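# Move one bottle from the cabinet onto the bench

## Task

Take exactly one bottle out of the cabinet and leave it standing upright on the bench, with the remaining two bottles still inside the cabinet.

## Robot and tools

Robot: two six-joint arms, left_arm and right_arm, each on its own carriage (left_rail, right_rail) on one floor track along y at x = 0. left_rail is always the carriage on the +y side; the names are not image sides. An arm's base sits at x = 0, y = its carriage's position_m, z = 0.04 m, and faces +x. left_arm's fingers are rigid. right_arm's fingers fold: grip with the outer quarter of the pads, near the tips, because deeper grips can hold loosely or slip, and tips pushed against a surface fold easily.

Scene frame (metres): table top is z = 0, +z up, +x the direction the arms face, +y to their left, y = 0 at the track's middle. The table starts at x = 0.17. Gripper frame: fingers point along its +z and close along its y. end_effector_position is the point between closed pads; fingertips reach about 33 mm past it (9 mm when fully open). A block sticks out about 10 cm toward the gripper's +x.

execute_actions(actions, cameras): actions is a list holding one action object, or empty to just look (an empty list returns all camera images and the scene number). The action may contain rows, steps, until, and carriage commands. rows: 1 to 15 rows, each run for one control step of 1/30 s. Each row is one flat list of 18 numbers in [-1, 1]: left_arm's 6 joint values (shoulder pan, shoulder lift, elbow, wrist 1, wrist 2, wrist 3), then its gripper position, force_limit, speed; then the same 9 for right_arm. Joint values are offsets, not poses: they are measured from the Joint targets as they stood when the action began (not from the previous row), scaled so 1.0 equals 1.481 rad for pan and lift and 2.222 rad for the other four. Sending the same offset in a new call moves the joint further. Send 0 for an arm's joints to keep it where its targets are. Gripper position is absolute: +1 fully open (140 mm), about -0.8 pads touching, -1 closes until blocked. force_limit (-1 soft to +1 hard; both it and speed start at +1) and speed (-1 about 30 mm/s, 0 about 140, +1 about 250) shape the grip; faster closes squeeze harder. To leave a gripper alone, repeat its last three numbers. steps: 1 to 450, default 15, at least one per row; after the last row the arms keep heading for that row's target. cameras: list of names, ["all"], or [].

Carriages: inside the action, {"left_rail": {"position_m": ...}} sets an absolute place on the track (left_rail -0.8 to 1.5 m, right_rail -1.5 to 0.8 m); speed_m_s 0.01 to 1; acceleration_factor 0.1 to 1; {"stop": true} brakes. Keep the carriages at least 0.78 m apart. Then drive with an action like {"steps": n, "until": {"left_rail": {"position_status": ["!=", "moving"]}}}. until ends an action early once its carriage conditions hold; numbers need a comparison (=, !=, <, <=, >, >=); {"all": {"status": "ended"}} and {"any": {"status": "ended"}} also work. Let a carriage arrive before placing its gripper precisely.

move(target, speed, blend, stop_force, zero, blocking, cameras): plans smooth joint paths. target is one 18-number row or a list of up to 15 rows, same layout and scaling as above; every row's joint offsets count from the same current Joint targets. speed: rad/s for the joint with farthest to go, 0.01 to 3.14, default 0.5 (one value or one per target). blend: corner rounding in rad for lists, 0 means stop at each. stop_force: 4 to 120 N, ends an arm's path when its wrist sensor feels that much push; use with a slow speed to touch surfaces, and leave it out when backing off a contact. zero (default true) rezeroes before the move. blocking=false returns early; then use wait or stop before new rows or moves. The result adds a move: line (done, off_target, moving, held, fault; limits=held if a check trimmed steps).

wait(seconds 0 to 10) lets time pass. stop() brakes a running move. zoom_image(camera, region [x0, y0, x1, y1] in pixels, each side at most 504) enlarges part of the latest image. zero_wrist_force(arm) rezeroes that arm's force sensor. finished_scene(scene: this scene's number) ends the scene irreversibly; call it only once the bottle stands on the bench and the robot is clear.

Cameras: cam_high, cam_low, cam_front, cam_side, cam_left_wrist, cam_right_wrist, each 896x504; calibration is given for projecting scene points.

Results: Joint positions, velocities and Joint targets come in one block per arm: rail in m, then the six joints in rad. end_effector_position, quaternion (wxyz) and velocities are in the scene frame, possibly a few cm off. object_status: 0 moving, 1 blocked while opening, 2 blocked while closing (a grip; check for it), 3 reached target or pads met. position_measured is in counts: 3 open, about 75 at 100 mm, 139 at 60 mm, 200 at 20 mm, 230 closed. Wrist force and torque are in the gripper frame. position_status words: moving, done, contact_stop, time_out, stopped, stopped_with_arm, stopped_for_other_arm, stopped_for_other_carriage; position_answer taken or not_taken. "joint sent to its limit" and "joint command not followed" (clearance check) may appear. Joint ranges: pan, lift, wrists ±6.283 rad, elbow ±3.142 rad.

Avoid: dropping or tipping bottles, knocking the other two, letting anything leave the table (the track and metal strip count as off). Outside force near 150 N or joint contact torque at its limit (elbow 138, wrists 49.6 N m) stops the arm for 10 s. Never let the arms or carriages touch each other. Approach contacts slowly; a target even slightly past a firm surface can fault the stiff arm. Don't hold heavy loads far off-centre or keep arms stretched, which heats motors.

Each tool is called after ">>>" as name([rows], argument=value, ...), one row to a line, values as JSON.

## Session

>>> execute_actions(actions=[])

Scene clock: 0.00 s.
left_arm: end_effector_position=(+0.3563, +1.0736, +0.5790) position_measured=3 object_status=3 end_effector_quat_wxyz=(+0.000, +0.000, +1.000, +0.000) | right_arm: end_effector_position=(+0.3563, -0.9832, +0.5790) position_measured=3 object_status=3 end_effector_quat_wxyz=(+0.000, +0.000, +1.000, +0.000)
Joint positions: left_arm=[0.995 -0.281 -2.157 1.821 -1.235 -1.571 -0.28] | right_arm=[-1.062 -0.281 -2.157 1.821 -1.235 -1.571 -0.281]
Joint velocities: within noise
Joint torques (N m): no reading
Wrist force (N): no reading
Wrist torque (N m): no reading
Wrist force, peak (N): no reading
Joint targets: left_arm=[0.995 -0.281 -2.157 1.821 -1.235 -1.571 -0.280] | right_arm=[-1.062 -0.281 -2.157 1.821 -1.235 -1.571 -0.281]
Tool commands: left_gripper/position=+1.0 left_gripper/force_limit=+1.0 left_gripper/speed=+1.0 right_gripper/position=+1.0 right_gripper/force_limit=+1.0 right_gripper/speed=+1.0
left_rail: position_m=0.995 position_status=done
right_rail: position_m=-1.062 position_status=done

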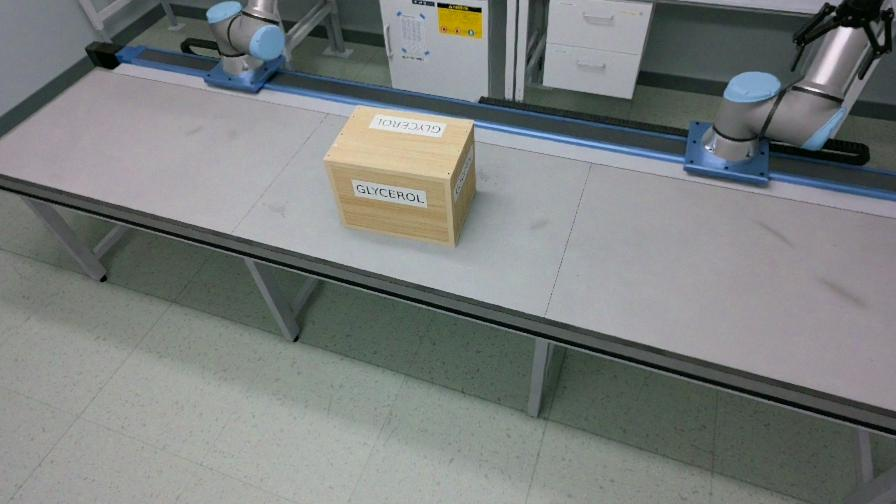

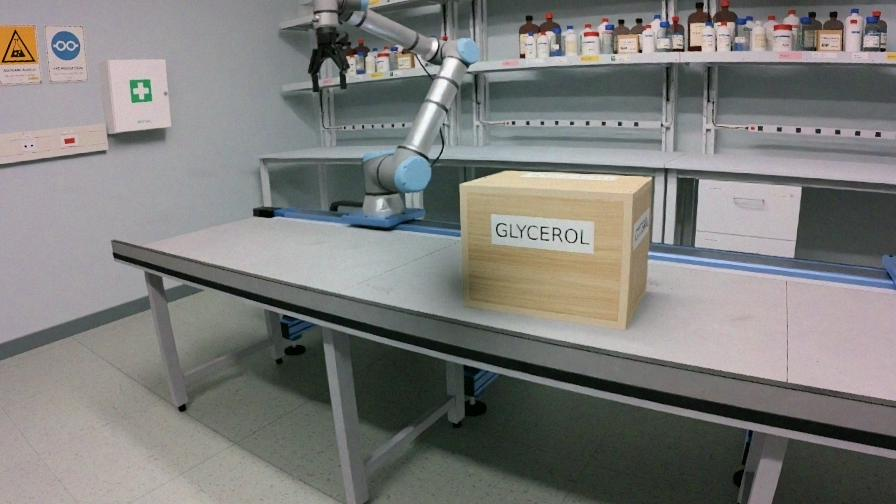

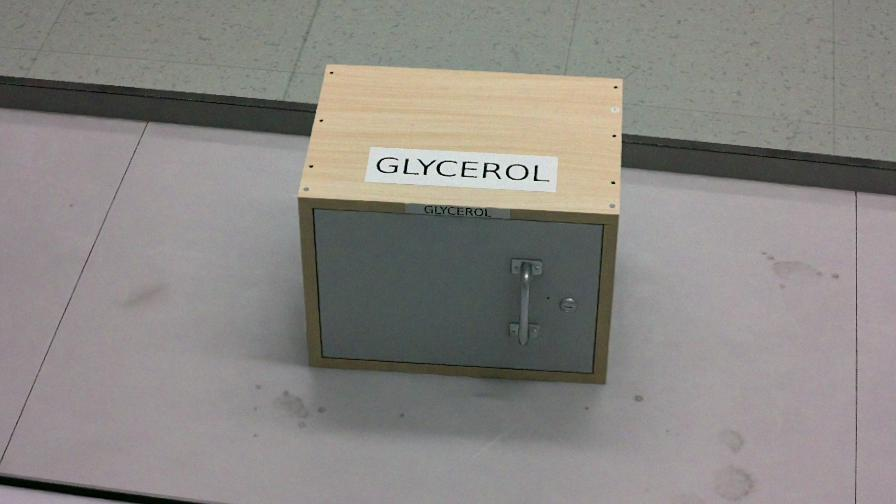

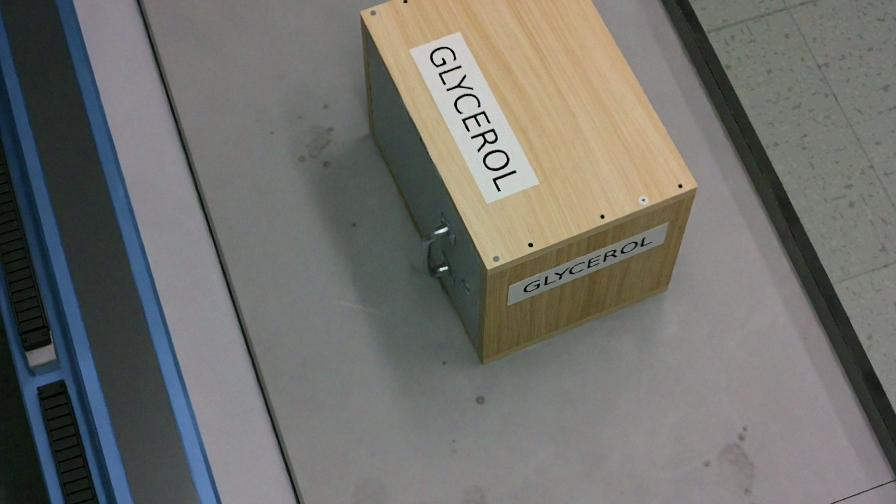

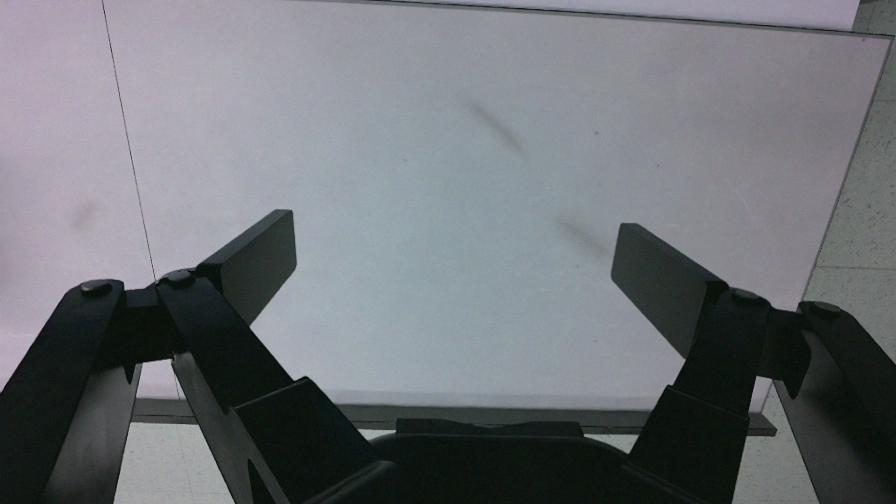

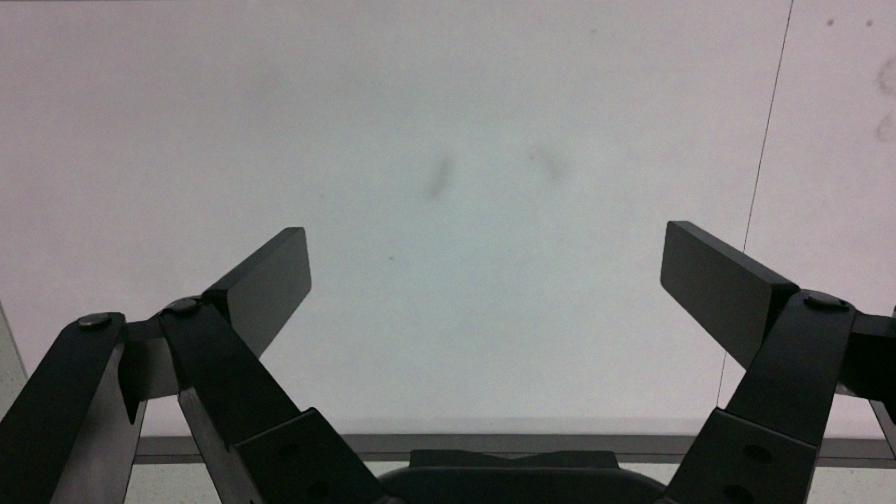

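>>> execute_actions([
  {"right_rail":{"position_m":-1.5},"left_rail":{"position_m":-0.65},"steps":200,"until":{"all":{"status":"ended"}}},
])

>>> move(target=[0.3736,0.1249,0.0387,0.1137,0.6679,0.042,1,1,1,0,0,0,0,0,0,1,1,1], speed=1.2)

>>> move(target=[0.3736,0.1249,0.0387,0.1137,0.6679,0.042,1,1,1,0,0,0,0,0,0,1,1,1], speed=1.2)

>>> move(target=[0.3736,0.1249,0.0387,0.1137,0.6679,0.042,1,1,1,0,0,0,0,0,0,1,1,1], speed=1.2, cameras=["cam_left_wrist","cam_high"])

Scene clock: 164.50 s.
left_arm: end_effector_position=(+0.3563, -0.5714, +0.5790) position_measured=3 object_status=3 end_effector_quat_wxyz=(+0.000, +0.000, +1.000, +0.000) | right_arm: end_effector_position=(+0.3563, -1.4213, +0.5790) position_measured=3 object_status=3 end_effector_quat_wxyz=(+0.000, +0.000, +1.000, +0.000)
Joint positions: left_arm=[-0.65 -0.281 -2.157 1.821 -1.235 -1.571 -0.281] | right_arm=[-1.5 -0.281 -2.157 1.821 -1.235 -1.571 -0.281]
Joint torques (N m): left_arm=[1.07 -1.26 -45.78 -4.59 -0.04 0.06] | right_arm=[1.36 -0.54 -51.4 -4.89 0.46 -0.01]
Wrist force (N): left_arm=[0.5 -0.2 0.0] | right_arm=[-0.3 0.5 -0.1]
Wrist torque (N m): left_arm=[-0.05 -0.12 0.00] | right_arm=[0.11 0.07 0.00]
Wrist force, peak (N): left_arm=[0.1 -3.4 -0.3] | right_arm=[0.7 3.6 -0.1]
Joint targets: left_arm=[-0.650 -0.281 -2.157 1.821 -1.235 -1.571 -0.280] | right_arm=[-1.500 -0.281 -2.157 1.821 -1.235 -1.571 -0.281]
Tool commands: left_gripper/position=+1.0 left_gripper/force_limit=+1.0 left_gripper/speed=+1.0 right_gripper/position=+1.0 right_gripper/force_limit=+1.0 right_gripper/speed=+1.0
left_rail: position_m=-0.650 position_status=done
right_rail: position_m=-1.500 position_status=done

Scene clock: 166.70 s.
left_arm: end_effector_position=(+0.2663, -0.0424, +0.7363) position_measured=3 object_status=3 end_effector_quat_wxyz=(-0.218, +0.008, +0.733, +0.644) | right_arm: end_effector_position=(+0.3563, -1.4213, +0.5790) position_measured=3 object_status=3 end_effector_quat_wxyz=(+0.000, +0.000, +1.000, +0.000)
Joint positions: left_arm=[-0.65 0.273 -1.972 1.907 -0.982 -0.087 -0.187] | right_arm=[-1.5 -0.281 -2.157 1.821 -1.235 -1.571 -0.281]
Joint torques (N m): left_arm=[10.22 -6.09 -40.12 -1.37 4.7 3.95] | right_arm=[1.57 0.26 -50.97 -4.99 0.21 -0.36]
Wrist force (N): left_arm=[1.3 0.4 0.2] | right_arm=[0.4 0.1 0.3]
Wrist torque (N m): left_arm=[-0.39 -0.37 0.35] | right_arm=[0.03 -0.09 0.00]
Wrist force, peak (N): left_arm=[1.2 1.2 2.0] | right_arm=[0.6 0.9 -0.3]
Joint targets: left_arm=[-0.650 0.273 -1.972 1.907 -0.982 -0.087 -0.187] | right_arm=[-1.500 -0.281 -2.157 1.821 -1.235 -1.571 -0.281]
left_rail: position_m=-0.650 position_status=done
right_rail: position_m=-1.500 position_status=done
move: done

Scene clock: 168.90 s.
left_arm: end_effector_position=(+0.3562, +0.0805, +0.7662) position_measured=3 object_status=3 end_effector_quat_wxyz=(-0.349, +0.413, +0.289, +0.790) | right_arm: end_effector_position=(+0.3563, -1.4213, +0.5790) position_measured=3 object_status=3 end_effector_quat_wxyz=(+0.000, +0.000, +1.000, +0.000)
Joint positions: left_arm=[-0.65 0.826 -1.787 1.993 -0.73 1.397 -0.094] | right_arm=[-1.5 -0.281 -2.157 1.821 -1.235 -1.571 -0.281]
Joint torques (N m): left_arm=[8.28 -24.55 -41.28 -2.77 2.56 3.66] | right_arm=[3.09 0.42 -51.46 -4.92 0.2 -0.19]
Wrist force (N): left_arm=[2.5 0.7 0.6] | right_arm=[0.3 0.4 -0.1]
Wrist torque (N m): left_arm=[-0.54 -0.69 0.44] | right_arm=[0.09 -0.06 0.00]
Wrist force, peak (N): left_arm=[2.3 1.1 1.9] | right_arm=[1.0 0.5 -0.1]
Joint targets: left_arm=[-0.650 0.826 -1.787 1.993 -0.730 1.397 -0.094] | right_arm=[-1.500 -0.281 -2.157 1.821 -1.235 -1.571 -0.281]
left_rail: position_m=-0.650 position_status=done
right_rail: position_m=-1.500 position_status=done
move: done

Scene clock: 170.93 s.
left_arm: end_effector_position=(+0.3230, -0.0166, +0.5193) position_measured=3 object_status=3 end_effector_quat_wxyz=(-0.153, +0.669, +0.083, +0.722) | right_arm: end_effector_position=(+0.3563, -1.4213, +0.5790) position_measured=3 object_status=3 end_effector_quat_wxyz=(+0.000, +0.000, +1.000, +0.000)
Joint positions: left_arm=[-0.65 1.227 -1.652 2.055 -0.546 2.46 -0.026] | right_arm=[-1.5 -0.281 -2.157 1.821 -1.235 -1.571 -0.281]
Joint torques (N m): left_arm=[-8.32 -57.59 -50.21 -4.7 -2.54 -3.63] | right_arm=[1.17 0.24 -50.44 -4.76 0.31 -0.36]
Wrist force (N): left_arm=[2.0 0.8 0.4] | right_arm=[0.4 0.6 -0.1]
Wrist torque (N m): left_arm=[-0.35 -0.57 0.62] | right_arm=[0.14 -0.08 0.00]
Wrist force, peak (N): left_arm=[-6.7 -0.9 -6.8] | right_arm=[0.7 1.0 0.1]
Joint targets: left_arm=[-0.650 1.227 -1.652 2.055 -0.546 2.460 -0.026] | right_arm=[-1.500 -0.281 -2.157 1.821 -1.235 -1.571 -0.281]
left_rail: position_m=-0.650 position_status=done
right_rail: position_m=-1.500 position_status=done
move: held (left_arm; a check stopped the path); limits=held; left_arm: the wrist 2 is farthest, 0.421 rad from its target
joint command not followed: on one or more control steps a check withheld the commanded joint targets of the left arm, and it was not sent them on those steps.
cause: the commanded joint targets, or the way to them, would bring two parts of the arm too close to each other (its gripper and another part of the arm, with joints 5 (wrist 1) to 7 (wrist 3) between them, 28 mm apart when it was first held).
camera_calibration:
cam_left_wrist: T_world_to_cam=[[0.314645, -0.948337, -0.0406909, -0.0878821], [-0.25778, -0.0441133, -0.965196, 0.584894], [0.913536, 0.314183, -0.258342, 0.030124], [0, 0, 0, 1]] pos_world=[0.150906, -0.0670047, 0.568744]
Images, in order (width x height): cam_high 896x504, cam_left_wrist 896x504.

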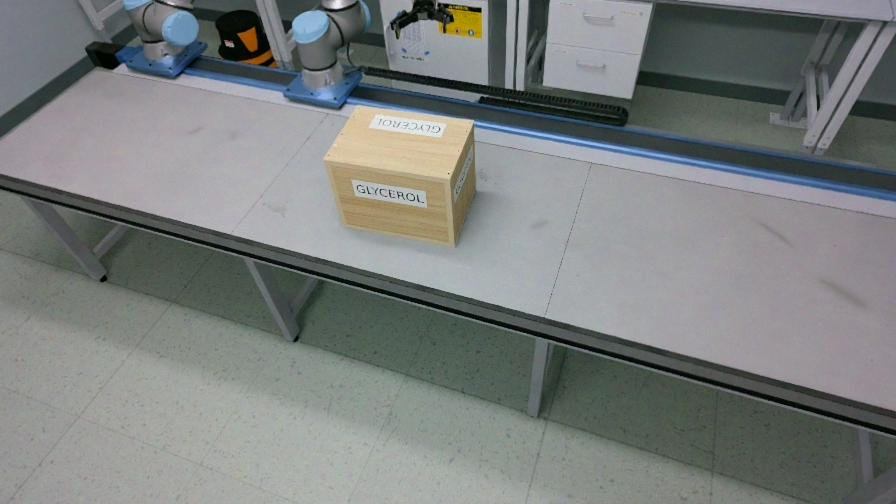

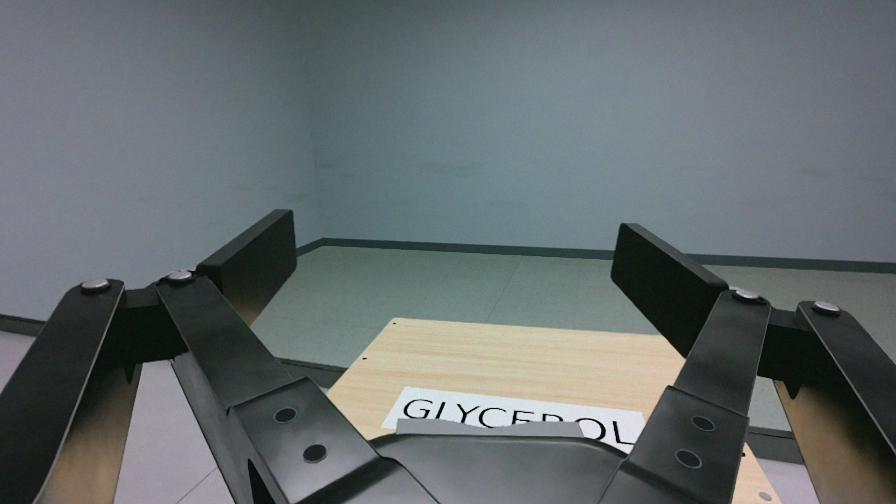

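>>> move(target=[-0.0506,0.2272,-0.0666,0.4836,-0.0513,0.4463,-0.08,0,0,0,0,0,0,0,0,1,1,1], speed=0.8, cameras=["cam_left_wrist","cam_side","cam_front"])

Scene clock: 220.07 s.
left_arm: end_effector_position=(+0.3139, -0.1032, +0.2238) position_measured=139 object_status=3 end_effector_quat_wxyz=(+0.000, +0.906, +0.000, +0.423) end_effector_velocity=(+0.000, +0.000, +0.000) end_effector_angular_velocity=(+0.001, +0.001, -0.003) | right_arm: end_effector_position=(+0.3563, -1.4213, +0.5790) position_measured=3 object_status=3 end_effector_quat_wxyz=(+0.000, +0.000, +1.000, +0.000)
Joint positions: left_arm=[-0.65 1.152 -1.316 1.907 0.528 2.346 0.965] | right_arm=[-1.5 -0.281 -2.157 1.821 -1.235 -1.571 -0.281]
Joint velocities: left_arm=[0 0 0.001 -0.001 0.003 0 0.005] | right_arm=[within noise]
Joint torques (N m): left_arm=[-7.93 -48 -40.99 6.26 0.08 3.51] | right_arm=[2.09 0.09 -51.44 -4.88 0.18 -0.32]
Wrist force (N): left_arm=[1.2 0.3 0.3] | right_arm=[0.3 0.6 0.2]
Wrist torque (N m): left_arm=[-0.17 -0.36 0.42] | right_arm=[0.14 -0.07 0.00]
Wrist force, peak (N): left_arm=[3.6 1.1 -0.3] | right_arm=[0.9 0.7 0.2]
Joint targets: left_arm=[-0.650 1.152 -1.316 1.907 0.528 2.346 0.966] | right_arm=[-1.500 -0.281 -2.157 1.821 -1.235 -1.571 -0.281]
left_rail: position_m=-0.650 position_status=done
right_rail: position_m=-1.500 position_status=done
move: done
camera_calibration:
cam_left_wrist: T_world_to_cam=[[0.0174526, -0.998846, 0.0447506, -0.110182], [-0.866545, -0.0374387, -0.497693, 0.380686], [0.498794, -0.0300923, -0.866198, 0.220064], [0, 0, 0, 1]] pos_world=[0.222038, -0.0891807, 0.385014]
Images, in order (width x height): cam_front 896x504, cam_side 896x504, cam_left_wrist 896x504.

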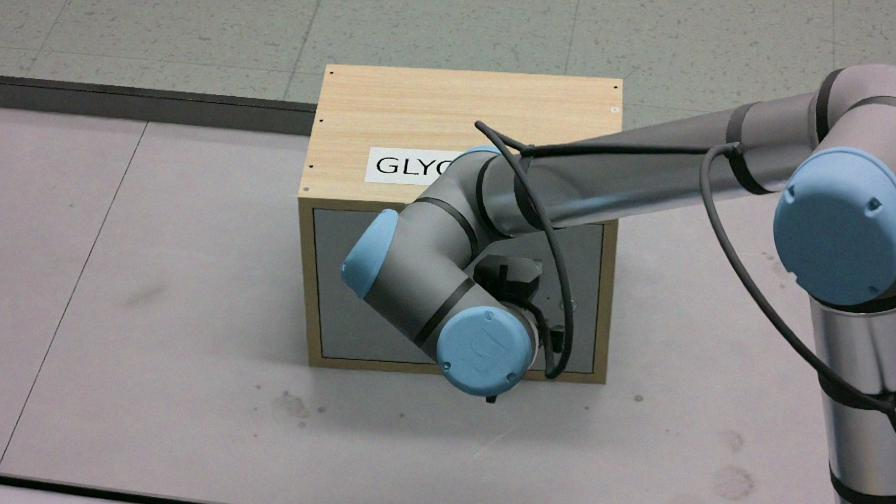

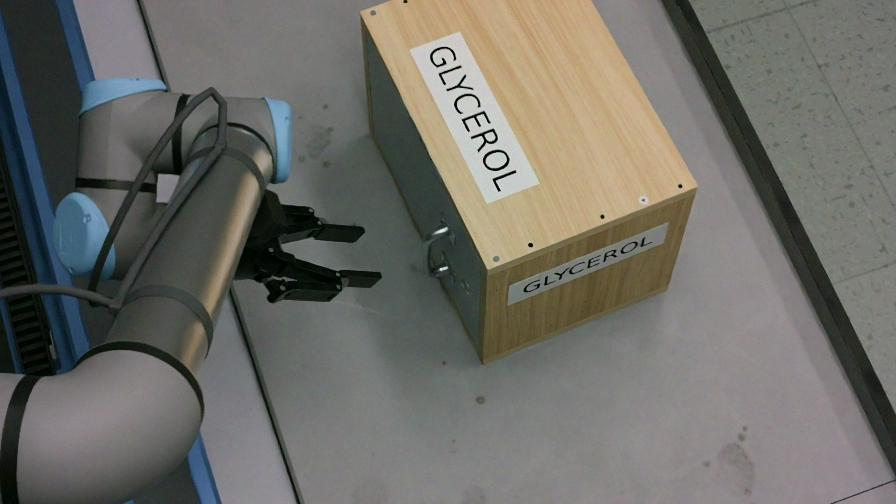

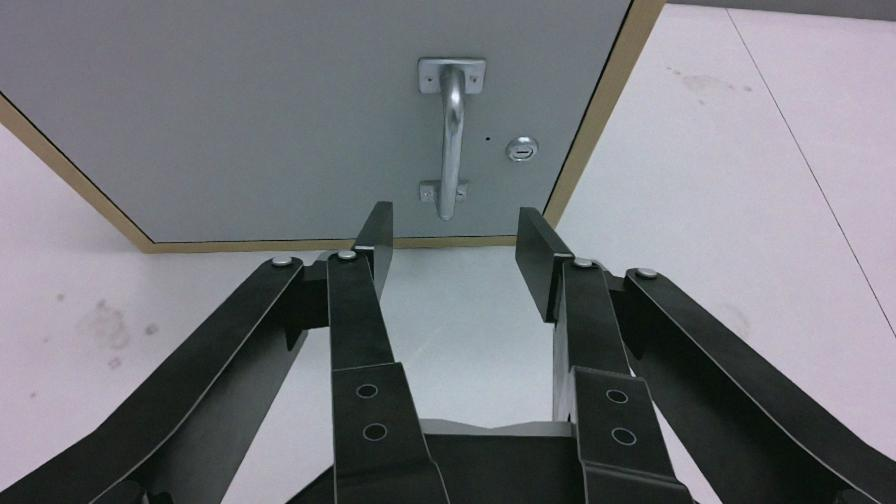

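>>> move(target=[-0.0967,0.0572,0.0074,-0.0970,-0.0316,-0.0770,-0.08,0,0,0,0,0,0,0,0,1,1,1], speed=0.15, stop_force=15, cameras=["cam_left_wrist","cam_side"])

Scene clock: 258.03 s.
left_arm: end_effector_position=(+0.4029, -0.0980, +0.1502) position_measured=139 object_status=3 end_effector_quat_wxyz=(+0.000, +0.906, +0.000, +0.422) | right_arm: end_effector_position=(+0.3563, -1.4213, +0.5790) position_measured=3 object_status=3 end_effector_quat_wxyz=(+0.000, +0.000, +1.000, +0.000)
Joint positions: left_arm=[-0.65 1.008 -1.231 1.924 0.313 2.276 0.794] | right_arm=[-1.5 -0.281 -2.157 1.821 -1.235 -1.571 -0.281]
Joint torques (N m): left_arm=[-7.26 -56.75 -24.38 1.33 -0.45 -3.51] | right_arm=[1.93 -2.68 -50.28 -5.07 0.24 -0.46]
Wrist force (N): left_arm=[1.1 0.1 0.9] | right_arm=[0.2 0.5 -0.1]
Wrist torque (N m): left_arm=[-0.24 -0.35 0.57] | right_arm=[0.11 -0.05 0.00]
Wrist force, peak (N): left_arm=[1.7 0.7 1.0] | right_arm=[0.8 0.6 0.7]
Joint targets: left_arm=[-0.650 1.008 -1.231 1.924 0.313 2.276 0.794] | right_arm=[-1.500 -0.281 -2.157 1.821 -1.235 -1.571 -0.281]
left_rail: position_m=-0.650 position_status=done
right_rail: position_m=-1.500 position_status=done
move: done
camera_calibration:
cam_left_wrist: T_world_to_cam=[[0.018423, -0.998767, 0.0460929, -0.103858], [-0.866757, -0.038934, -0.497208, 0.42125], [0.49839, -0.0307912, -0.866406, 0.112157], [0, 0, 0, 1]] pos_world=[0.311137, -0.0838754, 0.31141]
Images, in order (width x height): cam_side 896x504, cam_left_wrist 896x504.

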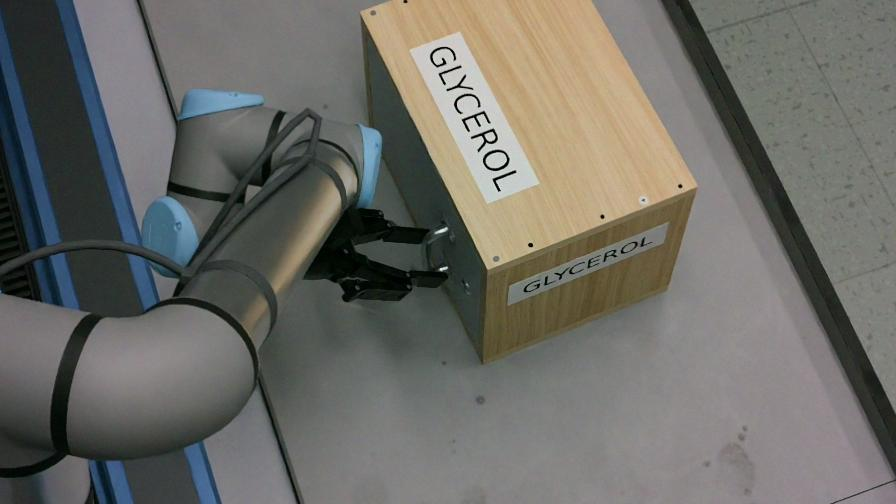

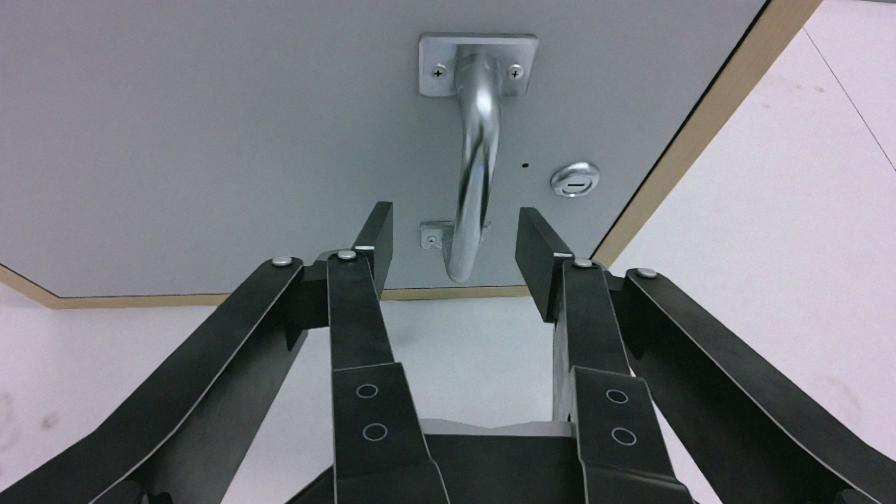

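>>> move(target=[-0.0157,0.0053,-0.0017,-0.0090,-0.0056,-0.0110,-0.08,0,0,0,0,0,0,0,0,1,1,1], speed=0.03, stop_force=10)

>>> execute_actions([
  {"rows":[[0,0,0,0,0,0,-1,-1,-1,0,0,0,0,0,0,1,1,1]],"steps":110},
], cameras=["cam_left_wrist","cam_side"])

Scene clock: 282.03 s.
left_arm: end_effector_position=(+0.4143, -0.0981, +0.1463) position_measured=139 object_status=3 end_effector_quat_wxyz=(+0.000, +0.906, +0.000, +0.422) | right_arm: end_effector_position=(+0.3563, -1.4213, +0.5790) position_measured=3 object_status=3 end_effector_quat_wxyz=(+0.000, +0.000, +1.000, +0.000)
Joint positions: left_arm=[-0.65 0.991 -1.225 1.921 0.297 2.266 0.776] | right_arm=[-1.5 -0.281 -2.157 1.821 -1.235 -1.571 -0.281]
Joint torques (N m): left_arm=[3.74 -82.25 -26.73 4.17 4.62 3.92] | right_arm=[0.97 -1.52 -51.49 -4.98 0.58 -0.51]
Wrist force (N): left_arm=[-2.0 2.0 -6.5] | right_arm=[0.1 0.7 -0.3]
Wrist torque (N m): left_arm=[0.10 -0.31 0.38] | right_arm=[0.15 -0.03 0.00]
Wrist force, peak (N): left_arm=[-5.2 1.2 -24.7] | right_arm=[0.4 1.0 -0.1]
Joint targets: left_arm=[-0.650 0.991 -1.225 1.921 0.297 2.266 0.776] | right_arm=[-1.500 -0.281 -2.157 1.821 -1.235 -1.571 -0.281]
left_rail: position_m=-0.650 position_status=done
right_rail: position_m=-1.500 position_status=done
move: contact (left_arm)

Scene clock: 285.90 s.
left_arm: end_effector_position=(+0.4143, -0.0981, +0.1463) position_measured=201 object_status=2 end_effector_quat_wxyz=(+0.000, +0.906, +0.000, +0.422) | right_arm: end_effector_position=(+0.3563, -1.4213, +0.5790) position_measured=3 object_status=3 end_effector_quat_wxyz=(+0.000, +0.000, +1.000, +0.000)
Joint positions: left_arm=[-0.65 0.991 -1.225 1.921 0.297 2.266 0.776] | right_arm=[-1.5 -0.281 -2.157 1.821 -1.235 -1.571 -0.281]
Joint torques (N m): left_arm=[3.33 -76.63 -53.66 -6.92 -1.85 2.77] | right_arm=[-0.68 -0.88 -52 -5.06 -0.05 -0.09]
Wrist force (N): left_arm=[-9.1 17.6 -18.5] | right_arm=[0.1 0.1 -0.1]
Wrist torque (N m): left_arm=[0.21 -0.42 0.47] | right_arm=[0.03 -0.02 0.00]
Wrist force, peak (N): left_arm=[-9.0 18.2 -19.3] | right_arm=[0.8 0.8 -0.2]
Joint targets: left_arm=[-0.650 0.991 -1.225 1.921 0.297 2.266 0.776] | right_arm=[-1.500 -0.281 -2.157 1.821 -1.235 -1.571 -0.281]
left_rail: position_m=-0.650 position_status=done
right_rail: position_m=-1.500 position_status=done
camera_calibration:
cam_left_wrist: T_world_to_cam=[[0.0178637, -0.998787, 0.0458802, -0.103749], [-0.866836, -0.0383392, -0.497116, 0.429288], [0.498273, -0.0308903, -0.86647, 0.103229], [0, 0, 0, 1]] pos_world=[0.32254, -0.0839755, 0.307611]
Images, in order (width x height): cam_side 896x504, cam_left_wrist 896x504.

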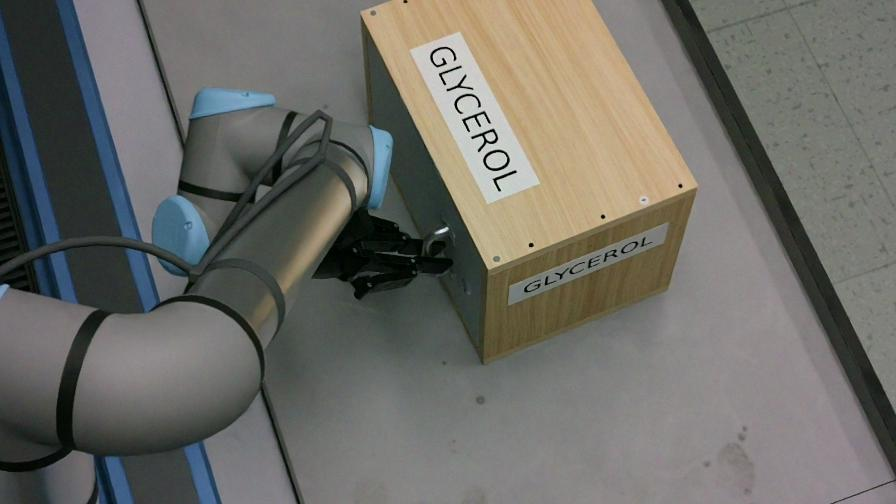

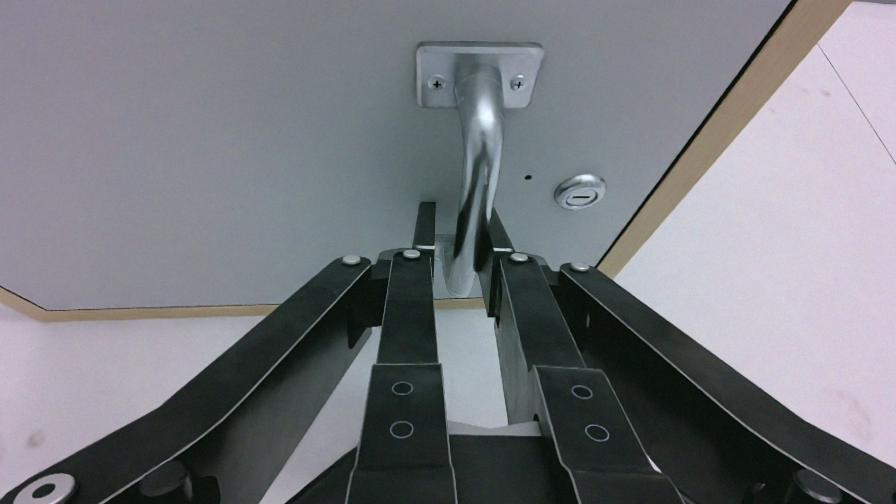

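>>> execute_actions([
  {"left_rail":{"position_m":-0.654,"speed_m_s":0.02},"steps":60},
])

>>> execute_actions([
  {"rows":[[0,0,0,0,0,0,-0.98,-0.3,-1,0,0,0,0,0,0,1,1,1]],"steps":60},
], cameras=["cam_left_wrist"])

Scene clock: 307.17 s.
left_arm: end_effector_position=(+0.4143, -0.1021, +0.1463) position_measured=201 object_status=2 end_effector_quat_wxyz=(+0.000, +0.906, +0.000, +0.422) | right_arm: end_effector_position=(+0.3563, -1.4213, +0.5790) position_measured=3 object_status=3 end_effector_quat_wxyz=(+0.000, +0.000, +1.000, +0.000)
Joint positions: left_arm=[-0.654 0.991 -1.225 1.921 0.297 2.266 0.776] | right_arm=[-1.5 -0.281 -2.157 1.821 -1.235 -1.571 -0.281]
Joint torques (N m): left_arm=[-13.66 -72.71 -25.55 4.67 4.27 0.66] | right_arm=[1.85 -1.36 -51.97 -5.1 -0.06 -0.11]
Wrist force (N): left_arm=[-5.1 -3.8 -7.9] | right_arm=[0.5 0.1 0.0]
Wrist torque (N m): left_arm=[0.10 -0.44 0.33] | right_arm=[0.01 -0.09 0.00]
Wrist force, peak (N): left_arm=[-9.2 18.5 -19.1] | right_arm=[0.8 0.8 0.1]
Joint targets: left_arm=[-0.654 0.991 -1.225 1.921 0.297 2.266 0.776] | right_arm=[-1.500 -0.281 -2.157 1.821 -1.235 -1.571 -0.281]
Tool commands: left_gripper/position=-1.0 left_gripper/force_limit=-1.0 left_gripper/speed=-1.0 right_gripper/position=+1.0 right_gripper/force_limit=+1.0 right_gripper/speed=+1.0
left_rail: position_m=-0.654 speed_m_s=0.02 position_status=done
right_rail: position_m=-1.500 position_status=done

Scene clock: 309.37 s.
left_arm: end_effector_position=(+0.4143, -0.1021, +0.1463) position_measured=212 object_status=2 end_effector_quat_wxyz=(+0.000, +0.906, +0.000, +0.422) | right_arm: end_effector_position=(+0.3563, -1.4213, +0.5790) position_measured=3 object_status=3 end_effector_quat_wxyz=(+0.000, +0.000, +1.000, +0.000)
Joint positions: left_arm=[-0.654 0.991 -1.225 1.921 0.297 2.266 0.776] | right_arm=[-1.5 -0.281 -2.157 1.821 -1.235 -1.571 -0.281]
Joint torques (N m): left_arm=[7.41 -72.03 -48.22 -3 -2.06 0.3] | right_arm=[3.49 -2.52 -52.64 -4.95 0.31 -0.36]
Wrist force (N): left_arm=[-2.4 19.9 -8.8] | right_arm=[0.2 0.5 -0.1]
Wrist torque (N m): left_arm=[0.20 -0.42 0.67] | right_arm=[0.10 -0.04 0.01]
Wrist force, peak (N): left_arm=[-2.6 20.1 -9.2] | right_arm=[0.4 0.9 0.1]
Joint targets: left_arm=[-0.654 0.991 -1.225 1.921 0.297 2.266 0.776] | right_arm=[-1.500 -0.281 -2.157 1.821 -1.235 -1.571 -0.281]
left_rail: position_m=-0.654 speed_m_s=0.02 position_status=done
right_rail: position_m=-1.500 position_status=done
camera_calibration:
cam_left_wrist: T_world_to_cam=[[0.0178637, -0.998787, 0.0458802, -0.107744], [-0.866836, -0.0383392, -0.497116, 0.429135], [0.498273, -0.0308903, -0.86647, 0.103106], [0, 0, 0, 1]] pos_world=[0.32254, -0.0879755, 0.307611]
Images, in order (width x height): cam_left_wrist 896x504.

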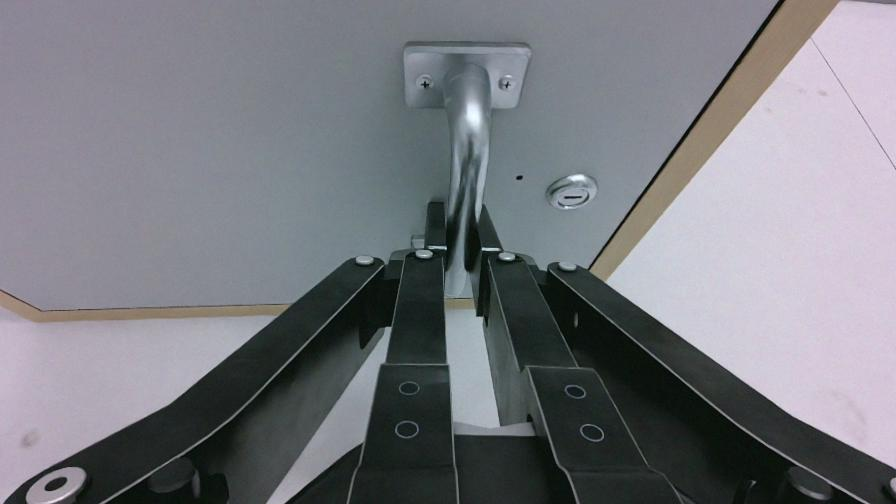

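>>> move([
  [0.0514,0.0202,-0.0100,0.0409,0.0294,0.0670,-0.98,-0.3,-1,0,0,0,0,0,0,1,1,1],
  [0.1028,0.0498,-0.0272,0.0914,0.0531,0.1417,-0.98,-0.3,-1,0,0,0,0,0,0,1,1,1],
], speed=0.08, blend=[0.03,0], stop_force=80, cameras=["cam_left_wrist","cam_side","cam_front"])

Scene clock: 353.60 s.
left_arm: end_effector_position=(+0.3380, -0.0895, +0.1469) position_measured=212 object_status=2 end_effector_quat_wxyz=(+0.022, +0.905, -0.047, +0.422) | right_arm: end_effector_position=(+0.3563, -1.4213, +0.5790) position_measured=3 object_status=3 end_effector_quat_wxyz=(+0.000, +0.000, +1.000, +0.000)
Joint positions: left_arm=[-0.654 1.143 -1.151 1.86 0.5 2.384 1.091] | right_arm=[-1.5 -0.281 -2.157 1.821 -1.235 -1.571 -0.281]
Joint torques (N m): left_arm=[7.54 -67.26 -35.69 10.7 8.92 3.82] | right_arm=[1.62 -2.47 -51.01 -5.13 0.36 -0.44]
Wrist force (N): left_arm=[-5.8 -12.1 13.0] | right_arm=[0.5 0.7 -0.1]
Wrist torque (N m): left_arm=[-0.36 -0.48 0.51] | right_arm=[0.15 -0.10 0.01]
Wrist force, peak (N): left_arm=[9.5 26.4 -6.6] | right_arm=[0.4 1.1 0.0]
Joint targets: left_arm=[-0.654 1.143 -1.151 1.860 0.500 2.384 1.091] | right_arm=[-1.500 -0.281 -2.157 1.821 -1.235 -1.571 -0.281]
left_rail: position_m=-0.654 speed_m_s=0.02 position_status=done
right_rail: position_m=-1.500 position_status=done
move: done
camera_calibration:
cam_left_wrist: T_world_to_cam=[[-0.0868214, -0.995179, 0.0456185, -0.0580082], [-0.86575, 0.0527158, -0.497692, 0.371619], [0.492888, -0.0827045, -0.866153, 0.139136], [0, 0, 0, 1]] pos_world=[0.248115, -0.0658116, 0.308111]
Images, in order (width x height): cam_front 896x504, cam_side 896x504, cam_left_wrist 896x504.

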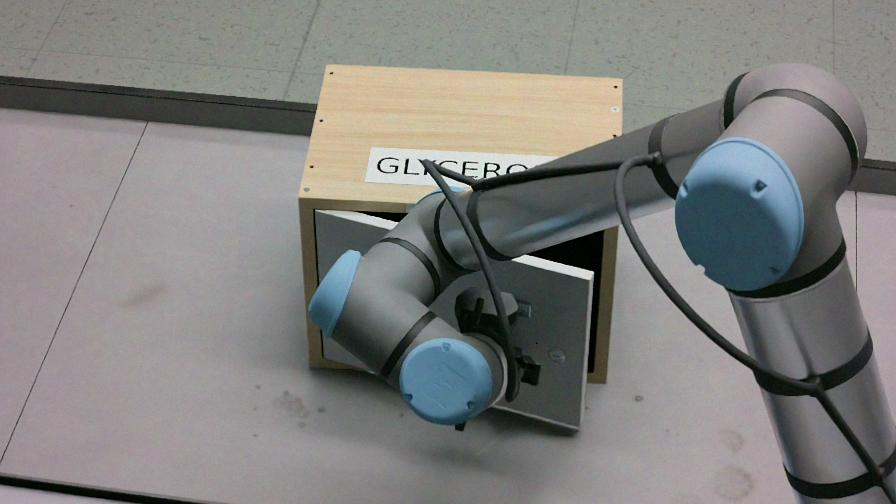

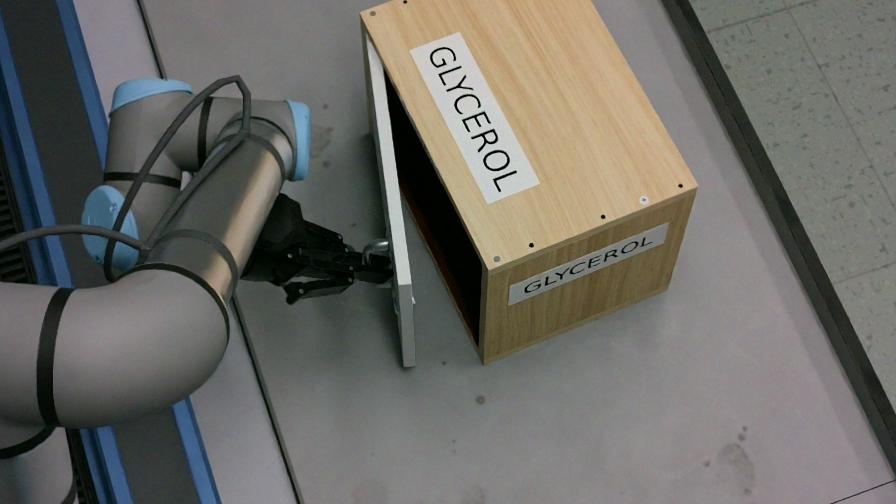

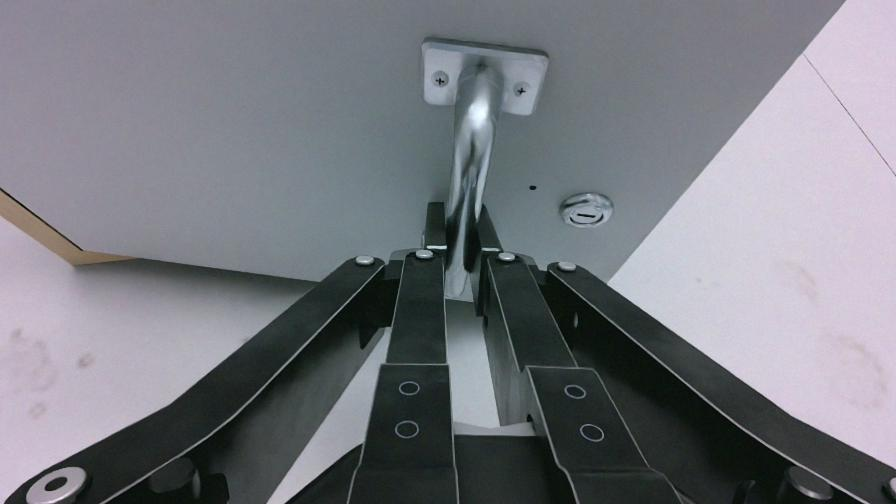

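>>> move([
  [0.0607,0.0485,-0.0320,0.0764,0.0196,0.1030,-0.98,-0.3,-1,0,0,0,0,0,0,1,1,1],
  [0.1124,0.0914,-0.0646,0.1388,0.0261,0.1797,-0.98,-0.3,-1,0,0,0,0,0,0,1,1,1],
], speed=0.12, blend=[0.03,0], stop_force=80, cameras=["cam_left_wrist","cam_side","cam_front"])

Scene clock: 387.17 s.
left_arm: end_effector_position=(+0.2523, -0.0452, +0.1467) position_measured=212 object_status=2 end_effector_quat_wxyz=(+0.045, +0.901, -0.095, +0.420) | right_arm: end_effector_position=(+0.3563, -1.4213, +0.5790) position_measured=3 object_status=3 end_effector_quat_wxyz=(+0.000, +0.000, +1.000, +0.000)
Joint positions: left_arm=[-0.654 1.309 -1.016 1.717 0.809 2.442 1.49] | right_arm=[-1.5 -0.281 -2.157 1.821 -1.235 -1.571 -0.281]
Joint torques (N m): left_arm=[14.99 -77.41 -31.09 11.87 5.16 3.99] | right_arm=[1.15 -3.1 -51.51 -4.81 -0.07 -0.39]
Wrist force (N): left_arm=[0.5 -13.2 13.4] | right_arm=[0.5 0.6 -0.1]
Wrist torque (N m): left_arm=[-0.43 -0.42 0.30] | right_arm=[0.12 -0.11 0.01]
Wrist force, peak (N): left_arm=[8.4 20.3 -9.9] | right_arm=[0.9 1.0 0.0]
Joint targets: left_arm=[-0.654 1.309 -1.016 1.717 0.809 2.442 1.490] | right_arm=[-1.500 -0.281 -2.157 1.821 -1.235 -1.571 -0.281]
left_rail: position_m=-0.654 speed_m_s=0.02 position_status=done
right_rail: position_m=-1.500 position_status=done
move: done
camera_calibration:
cam_left_wrist: T_world_to_cam=[[-0.190133, -0.980677, 0.0460615, 0.00521895], [-0.855519, 0.142487, -0.497779, 0.29653], [0.481598, -0.134051, -0.86608, 0.185368], [0, 0, 0, 1]] pos_world=[0.165407, -0.0122849, 0.307909]
Images, in order (width x height): cam_front 896x504, cam_side 896x504, cam_left_wrist 896x504.

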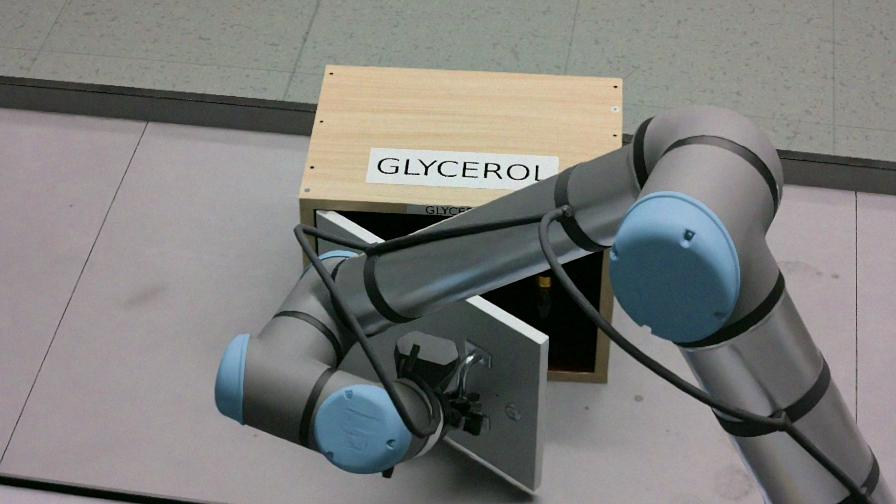

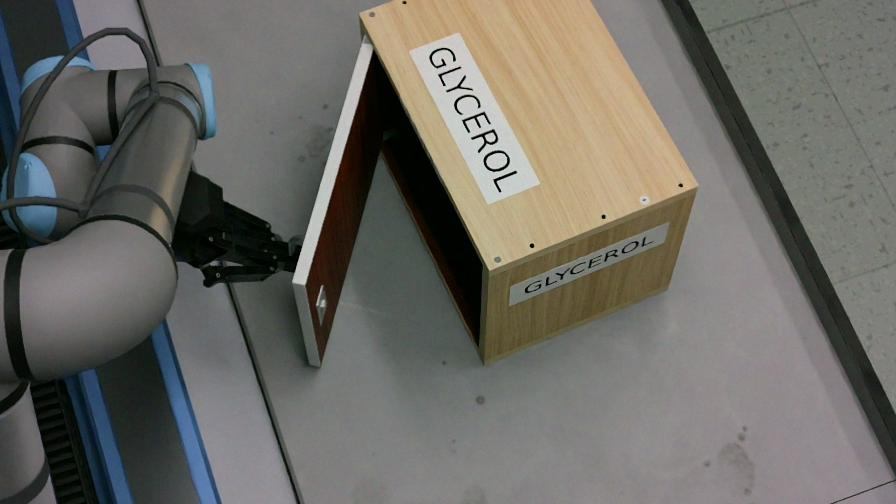

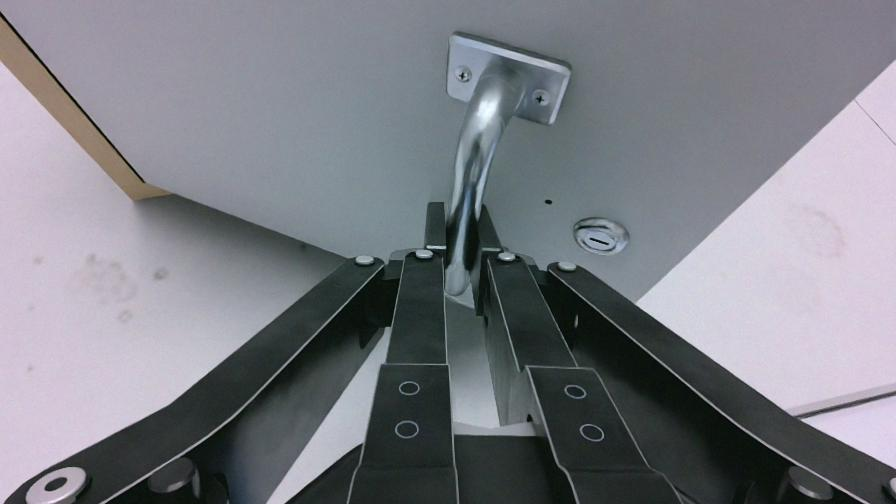

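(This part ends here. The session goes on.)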